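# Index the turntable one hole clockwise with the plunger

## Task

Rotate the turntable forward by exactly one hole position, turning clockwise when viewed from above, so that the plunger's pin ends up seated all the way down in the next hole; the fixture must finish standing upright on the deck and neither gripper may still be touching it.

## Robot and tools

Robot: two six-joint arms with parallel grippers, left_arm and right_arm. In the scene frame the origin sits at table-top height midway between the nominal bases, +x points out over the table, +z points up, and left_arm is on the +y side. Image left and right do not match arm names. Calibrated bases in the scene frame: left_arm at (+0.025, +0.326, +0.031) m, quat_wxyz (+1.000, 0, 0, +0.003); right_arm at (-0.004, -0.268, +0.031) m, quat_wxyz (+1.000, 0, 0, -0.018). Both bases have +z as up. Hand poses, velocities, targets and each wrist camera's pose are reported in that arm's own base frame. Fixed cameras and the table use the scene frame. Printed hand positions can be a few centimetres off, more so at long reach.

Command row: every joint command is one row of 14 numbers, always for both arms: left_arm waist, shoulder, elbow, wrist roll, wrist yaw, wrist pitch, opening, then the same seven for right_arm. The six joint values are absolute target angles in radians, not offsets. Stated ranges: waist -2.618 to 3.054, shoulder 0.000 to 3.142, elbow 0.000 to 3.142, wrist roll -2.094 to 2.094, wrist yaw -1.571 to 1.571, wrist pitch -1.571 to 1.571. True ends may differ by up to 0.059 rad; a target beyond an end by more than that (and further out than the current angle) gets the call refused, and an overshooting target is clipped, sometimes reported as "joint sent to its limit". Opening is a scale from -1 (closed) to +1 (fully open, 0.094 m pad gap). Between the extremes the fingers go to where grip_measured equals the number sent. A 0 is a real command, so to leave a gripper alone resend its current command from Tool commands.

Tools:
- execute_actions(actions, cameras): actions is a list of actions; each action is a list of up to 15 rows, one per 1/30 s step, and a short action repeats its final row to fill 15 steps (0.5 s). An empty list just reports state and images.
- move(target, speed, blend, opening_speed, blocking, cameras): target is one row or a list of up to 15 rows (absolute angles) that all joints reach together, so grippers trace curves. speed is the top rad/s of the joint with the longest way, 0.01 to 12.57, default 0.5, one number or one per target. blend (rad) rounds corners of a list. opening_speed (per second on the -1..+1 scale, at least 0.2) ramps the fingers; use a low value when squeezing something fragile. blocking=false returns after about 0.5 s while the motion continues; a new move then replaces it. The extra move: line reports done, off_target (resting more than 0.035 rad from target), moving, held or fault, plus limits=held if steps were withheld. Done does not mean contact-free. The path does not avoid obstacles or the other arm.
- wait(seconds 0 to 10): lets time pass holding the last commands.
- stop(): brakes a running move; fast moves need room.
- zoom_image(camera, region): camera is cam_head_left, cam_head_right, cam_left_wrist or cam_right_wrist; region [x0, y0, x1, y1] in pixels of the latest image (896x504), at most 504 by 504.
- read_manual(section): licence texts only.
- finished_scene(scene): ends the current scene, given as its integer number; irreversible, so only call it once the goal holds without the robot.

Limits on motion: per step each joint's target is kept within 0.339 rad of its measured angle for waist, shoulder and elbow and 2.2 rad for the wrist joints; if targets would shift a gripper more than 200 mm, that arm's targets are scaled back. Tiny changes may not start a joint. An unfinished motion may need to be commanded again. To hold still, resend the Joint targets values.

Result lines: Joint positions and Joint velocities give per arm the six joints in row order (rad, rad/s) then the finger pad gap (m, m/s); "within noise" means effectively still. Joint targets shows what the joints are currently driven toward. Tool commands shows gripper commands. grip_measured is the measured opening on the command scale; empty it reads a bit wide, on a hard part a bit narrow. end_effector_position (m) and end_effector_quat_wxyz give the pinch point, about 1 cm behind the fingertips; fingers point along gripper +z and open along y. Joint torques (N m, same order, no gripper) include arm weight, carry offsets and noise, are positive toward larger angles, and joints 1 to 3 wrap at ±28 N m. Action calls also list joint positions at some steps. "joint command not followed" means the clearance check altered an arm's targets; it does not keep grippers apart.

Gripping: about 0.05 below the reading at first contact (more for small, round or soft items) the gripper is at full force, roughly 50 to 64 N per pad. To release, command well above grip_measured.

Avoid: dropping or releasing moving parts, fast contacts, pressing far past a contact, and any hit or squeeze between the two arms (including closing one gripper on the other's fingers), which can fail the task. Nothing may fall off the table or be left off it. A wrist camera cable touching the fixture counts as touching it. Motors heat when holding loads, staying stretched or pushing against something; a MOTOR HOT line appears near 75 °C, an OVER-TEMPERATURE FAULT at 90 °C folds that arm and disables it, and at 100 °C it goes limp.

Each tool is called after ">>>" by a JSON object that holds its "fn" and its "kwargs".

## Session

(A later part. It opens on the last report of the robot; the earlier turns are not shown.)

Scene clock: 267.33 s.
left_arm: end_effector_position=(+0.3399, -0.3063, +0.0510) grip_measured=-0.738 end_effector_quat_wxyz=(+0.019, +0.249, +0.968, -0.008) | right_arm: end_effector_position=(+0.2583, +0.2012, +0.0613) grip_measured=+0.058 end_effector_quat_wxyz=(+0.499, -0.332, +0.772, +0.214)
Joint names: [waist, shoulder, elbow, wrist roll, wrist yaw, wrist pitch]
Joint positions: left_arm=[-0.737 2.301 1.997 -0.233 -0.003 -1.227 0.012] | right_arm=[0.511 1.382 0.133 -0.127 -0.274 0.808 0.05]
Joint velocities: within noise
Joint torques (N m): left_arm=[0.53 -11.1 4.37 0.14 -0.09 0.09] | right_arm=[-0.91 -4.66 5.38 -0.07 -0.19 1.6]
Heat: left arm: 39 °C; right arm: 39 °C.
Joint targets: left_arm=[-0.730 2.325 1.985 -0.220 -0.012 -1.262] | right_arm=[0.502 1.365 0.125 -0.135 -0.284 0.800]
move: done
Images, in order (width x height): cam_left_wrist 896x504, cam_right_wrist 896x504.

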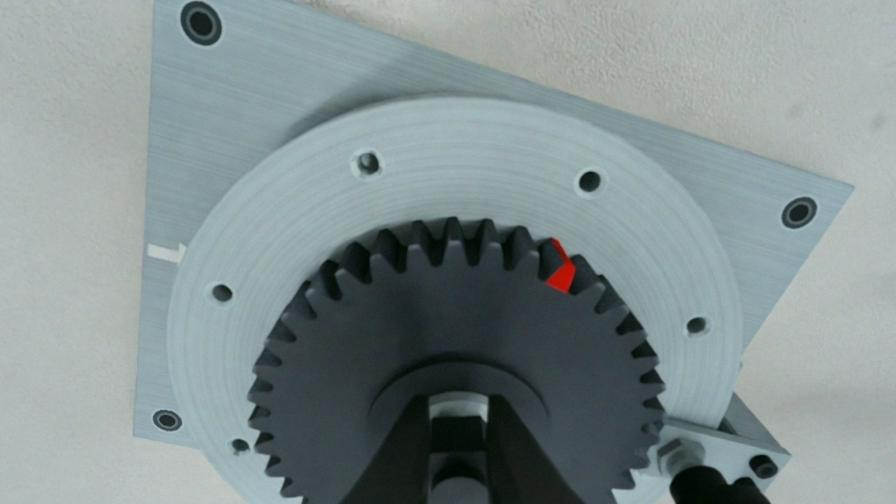

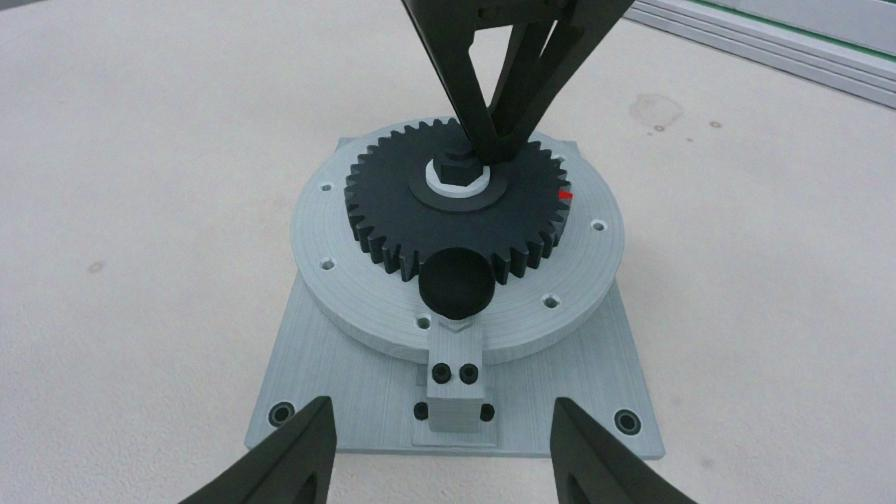

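>>> {"fn": "move", "kwargs": {"target": [[-0.730, 2.325, 1.985, -0.25, -0.012, -1.262, -0.1, 0.502, 1.365, 0.125, -0.135, -0.284, 0.80, 0.06], [-0.733, 2.325, 2.15, -0.81, -0.012, -1.42, -0.1, 0.502, 1.365, 0.125, -0.135, -0.284, 0.80, 0.06], [-0.733, 2.328, 1.980, -0.81, -0.012, -1.25, -0.1, 0.502, 1.365, 0.125, -0.135, -0.284, 0.80, 0.06], [-0.733, 2.328, 1.980, -0.81, -0.012, -1.25, -0.76, 0.502, 1.365, 0.125, -0.135, -0.284, 0.80, 0.06]], "speed": [0.8, 0.8, 0.4, 0.4], "opening_speed": 0.9, "cameras": ["cam_left_wrist", "cam_right_wrist"]}}

Scene clock: 297.77 s.
left_arm: end_effector_position=(+0.3324, -0.2995, +0.0470) grip_measured=-0.632 end_effector_quat_wxyz=(-0.001, -0.032, +0.999, +0.003) | right_arm: end_effector_position=(+0.2583, +0.2012, +0.0613) grip_measured=+0.058 end_effector_quat_wxyz=(+0.499, -0.332, +0.771, +0.214)
Joint names: [waist, shoulder, elbow, wrist roll, wrist yaw, wrist pitch]
Joint positions: left_arm=[-0.737 2.308 1.993 -0.801 -0.003 -1.262 0.017] | right_arm=[0.511 1.382 0.133 -0.127 -0.274 0.808 0.05]
Joint velocities: within noise
Joint torques (N m): left_arm=[0.31 -11.43 4.16 -0.09 -0.1 0.53] | right_arm=[-0.98 -4.63 5.38 -0.06 -0.18 1.61]
Heat: left arm: 38 °C; right arm: 39 °C.
Joint targets: left_arm=[-0.733 2.328 1.980 -0.810 -0.012 -1.250] | right_arm=[0.502 1.365 0.125 -0.135 -0.284 0.800]
move: done
Images, in order (width x height): cam_left_wrist 896x504, cam_right_wrist 896x504.

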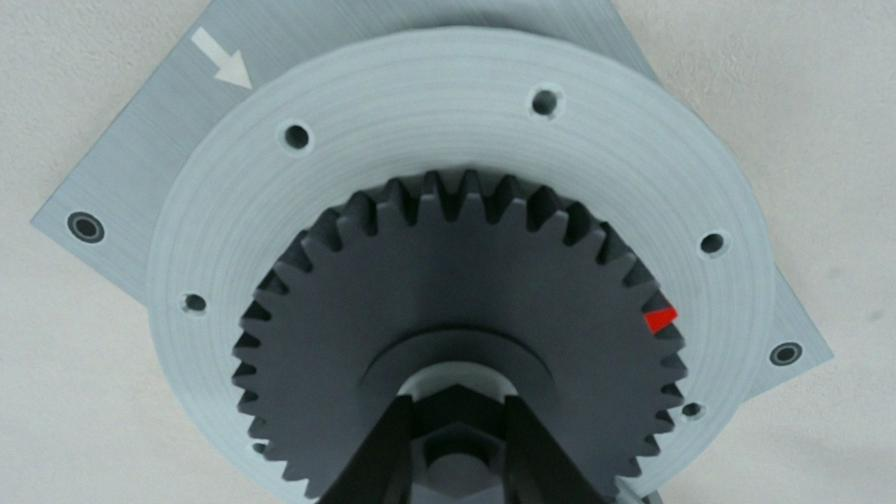

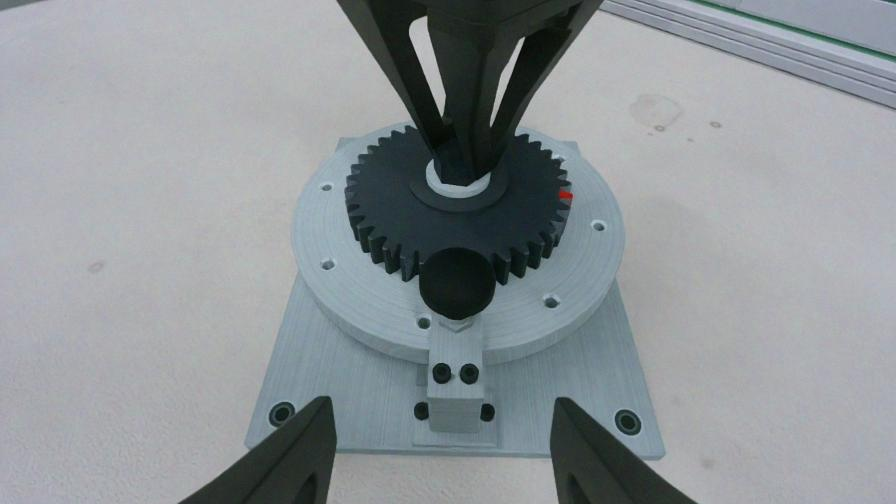

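>>> {"fn": "move", "kwargs": {"target": [-0.733, 2.328, 1.980, -0.17, -0.012, -1.25, -0.76, 0.502, 1.365, 0.125, -0.135, -0.284, 0.80, 0.06], "speed": 0.35, "cameras": ["cam_left_wrist", "cam_right_wrist"]}}

Scene clock: 308.90 s.
left_arm: end_effector_position=(+0.3327, -0.3007, +0.0470) grip_measured=-0.633 end_effector_quat_wxyz=(-0.001, +0.256, +0.967, +0.000) | right_arm: end_effector_position=(+0.2583, +0.2012, +0.0613) grip_measured=+0.058 end_effector_quat_wxyz=(+0.499, -0.332, +0.771, +0.214)
Joint names: [waist, shoulder, elbow, wrist roll, wrist yaw, wrist pitch]
Joint positions: left_arm=[-0.737 2.308 1.993 -0.22 0.001 -1.257 0.017] | right_arm=[0.511 1.382 0.133 -0.127 -0.274 0.808 0.05]
Joint velocities: within noise
Joint torques (N m): left_arm=[0.28 -11.47 4.15 0.57 -0.13 0.49] | right_arm=[-0.95 -4.63 5.37 -0.07 -0.19 1.62]
Heat: left arm: 38 °C; right arm: 39 °C.
Joint targets: left_arm=[-0.733 2.328 1.980 -0.170 -0.012 -1.250] | right_arm=[0.502 1.365 0.125 -0.135 -0.284 0.800]
move: off_target (left_arm); left_arm: the wrist roll is farthest, 0.050 rad from its target
Images, in order (width x height): cam_left_wrist 896x504, cam_right_wrist 896x504.

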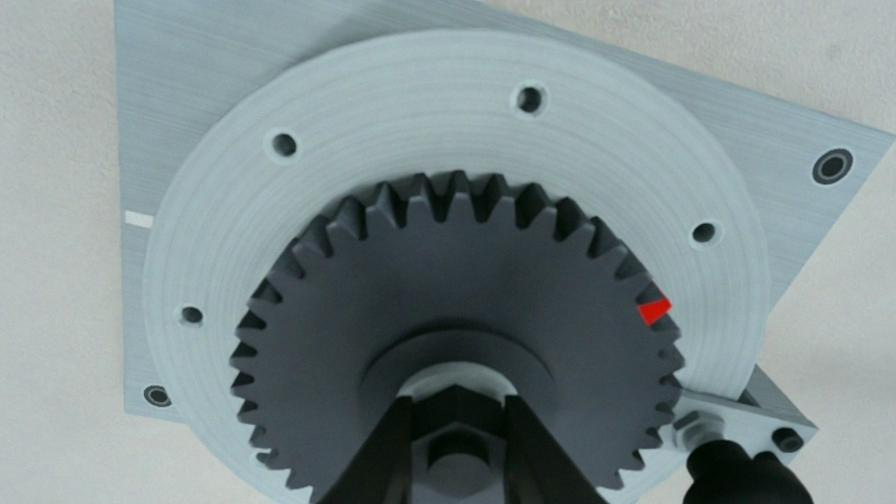

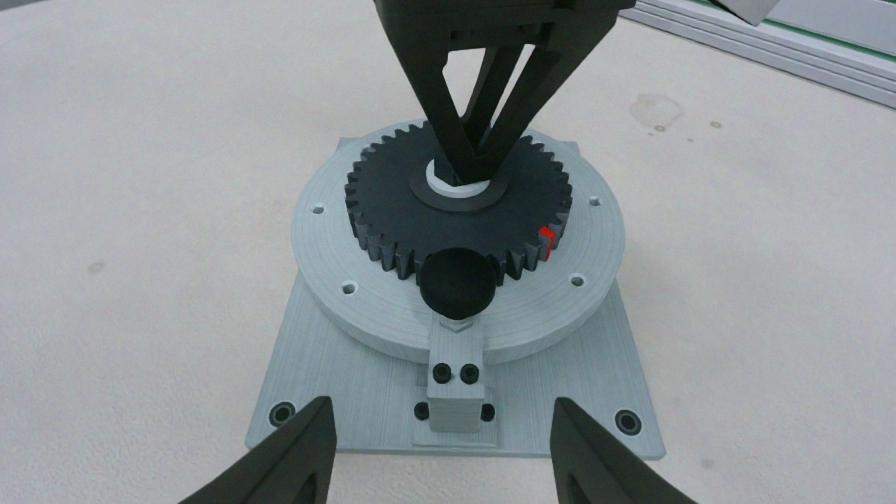

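>>> {"fn": "move", "kwargs": {"target": [-0.733, 2.328, 1.980, -0.06, -0.012, -1.25, -0.76, 0.502, 1.365, 0.125, -0.135, -0.284, 0.80, 0.06], "speed": 0.2, "cameras": ["cam_left_wrist", "cam_right_wrist"]}}

>>> {"fn": "zoom_image", "kwargs": {"camera": "cam_right_wrist", "region": [360, 200, 560, 400]}}

Scene clock: 316.47 s.
left_arm: end_effector_position=(+0.3327, -0.3011, +0.0470) grip_measured=-0.633 end_effector_quat_wxyz=(+0.000, +0.306, +0.952, -0.001) | right_arm: end_effector_position=(+0.2583, +0.2013, +0.0613) grip_measured=+0.058 end_effector_quat_wxyz=(+0.499, -0.332, +0.771, +0.214)
Joint names: [waist, shoulder, elbow, wrist roll, wrist yaw, wrist pitch]
Joint positions: left_arm=[-0.737 2.308 1.993 -0.115 0.002 -1.256 0.017] | right_arm=[0.511 1.382 0.133 -0.127 -0.274 0.808 0.05]
Joint velocities: within noise
Joint torques (N m): left_arm=[0.28 -11.44 4.14 0.63 -0.15 0.47] | right_arm=[-0.94 -4.59 5.39 -0.06 -0.18 1.6]
Heat: left arm: 38 °C; right arm: 39 °C.
Joint targets: left_arm=[-0.733 2.328 1.980 -0.060 -0.012 -1.250] | right_arm=[0.502 1.365 0.125 -0.135 -0.284 0.800]
move: off_target (left_arm); left_arm: the wrist roll is farthest, 0.055 rad from its target
Images, in order (width x height): cam_left_wrist 896x504, cam_right_wrist 896x504.

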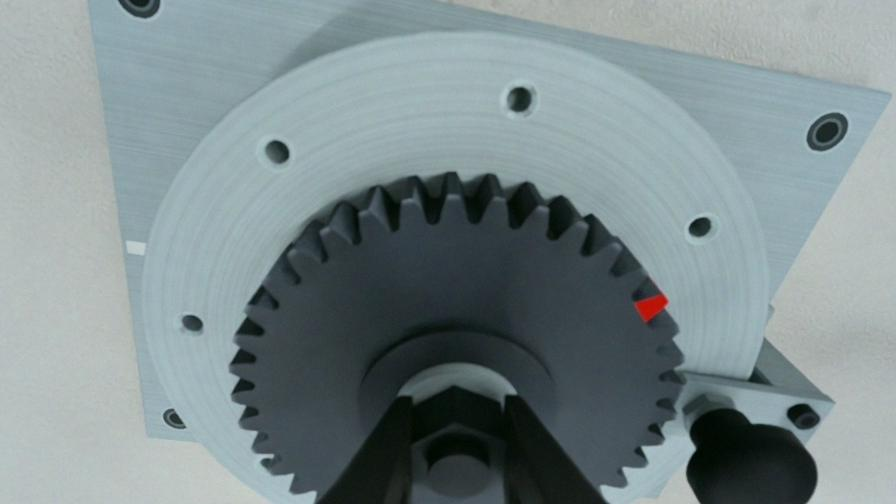

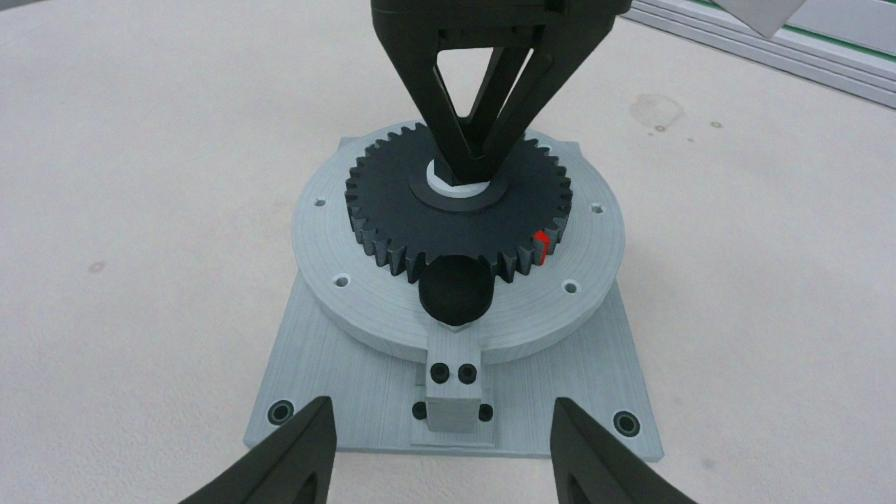

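Scaled by 2.520 from the camera's 896x504 image, which has a finer 1280x720 frame.

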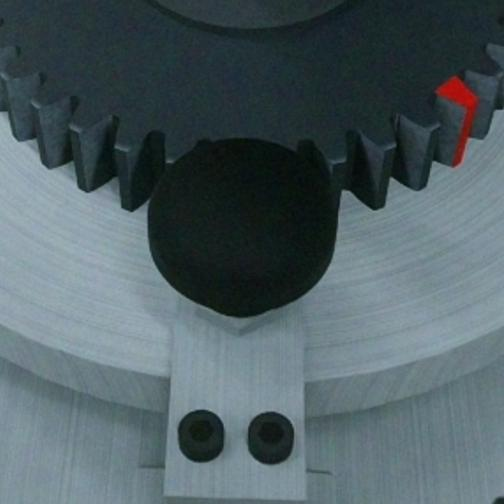

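>>> {"fn": "move", "kwargs": {"target": [[-0.733, 2.328, 1.980, -0.125, -0.012, -1.25, -0.76, 0.502, 1.365, 0.125, -0.135, -0.284, 0.80, 0.06], [-0.733, 2.328, 1.980, -0.125, -0.012, -1.25, -0.1, 0.502, 1.365, 0.125, -0.135, -0.284, 0.80, 0.06], [-0.733, 2.328, 2.17, -0.125, -0.012, -1.44, -0.1, 0.502, 1.365, 0.125, -0.135, -0.284, 0.80, 0.06], [-0.5, 1.62, 1.6, -0.1, 0, -1.0, -0.1, 0.3, 1.365, 0.125, -0.05, -0.1, 0.9, 0.06]], "speed": [0.5, 0.8, 0.6, 1.0], "blend": [0, 0, 0.05, 0], "cameras": ["cam_left_wrist", "cam_right_wrist", "cam_head_left"]}}

>>> {"fn": "zoom_image", "kwargs": {"camera": "cam_right_wrist", "region": [96, 150, 496, 450]}}

Scene clock: 335.37 s.
left_arm: end_effector_position=(+0.3598, -0.1963, +0.2247) grip_measured=-0.101 end_effector_quat_wxyz=(+0.254, +0.188, +0.946, -0.078) | right_arm: end_effector_position=(+0.3142, +0.1219, +0.0768) grip_measured=+0.058 end_effector_quat_wxyz=(+0.557, -0.182, +0.802, +0.115)
Joint names: [waist, shoulder, elbow, wrist roll, wrist yaw, wrist pitch]
Joint positions: left_arm=[-0.504 1.633 1.617 -0.111 -0.004 -1.016 0.042] | right_arm=[0.309 1.382 0.133 -0.062 -0.11 0.887 0.05]
Joint velocities: within noise
Joint torques (N m): left_arm=[0.27 -9.09 4.56 0.13 0.03 1.64] | right_arm=[-0.98 -4.71 5.44 0.12 0.08 1.86]
Heat: left arm: 38 °C; right arm: 39 °C.
Joint targets: left_arm=[-0.500 1.620 1.600 -0.100 0.000 -1.000] | right_arm=[0.300 1.365 0.125 -0.050 -0.100 0.900]
move: done
Images, in order (width x height): cam_head_left 896x504, cam_left_wrist 896x504, cam_right_wrist 896x504.

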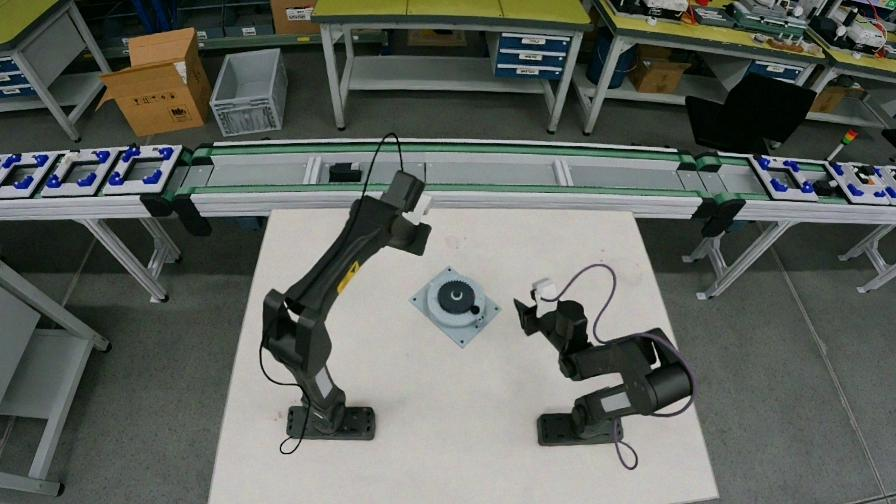

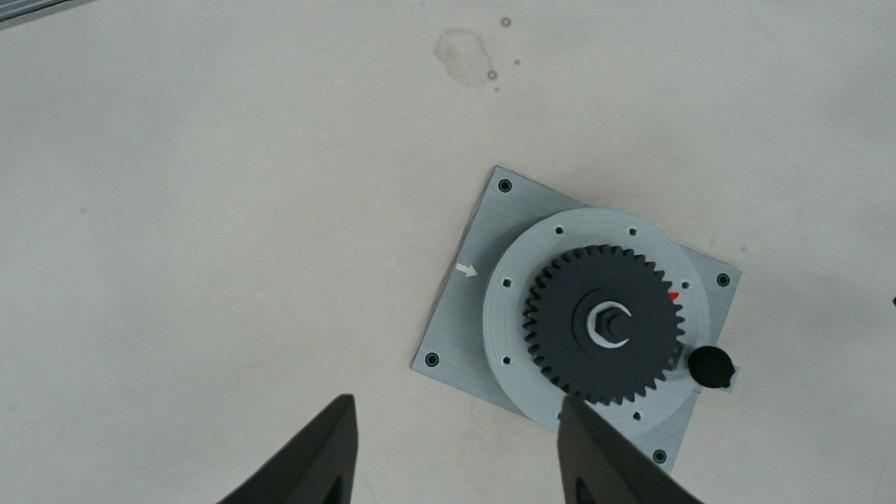

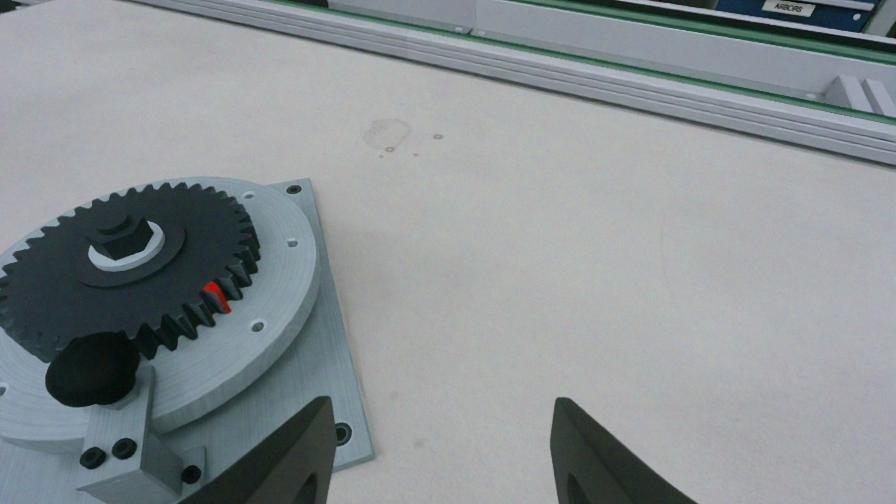

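Scaled by 1.260 from the camera's 896x504 image, which has a finer 1280x720 frame.

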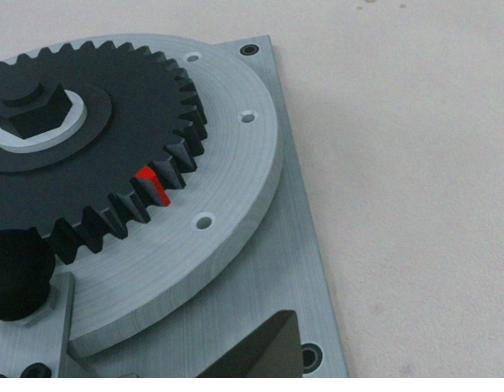

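>>> {"fn": "finished_scene", "kwargs": {"scene": 2}}

The scene is finished: the task was done.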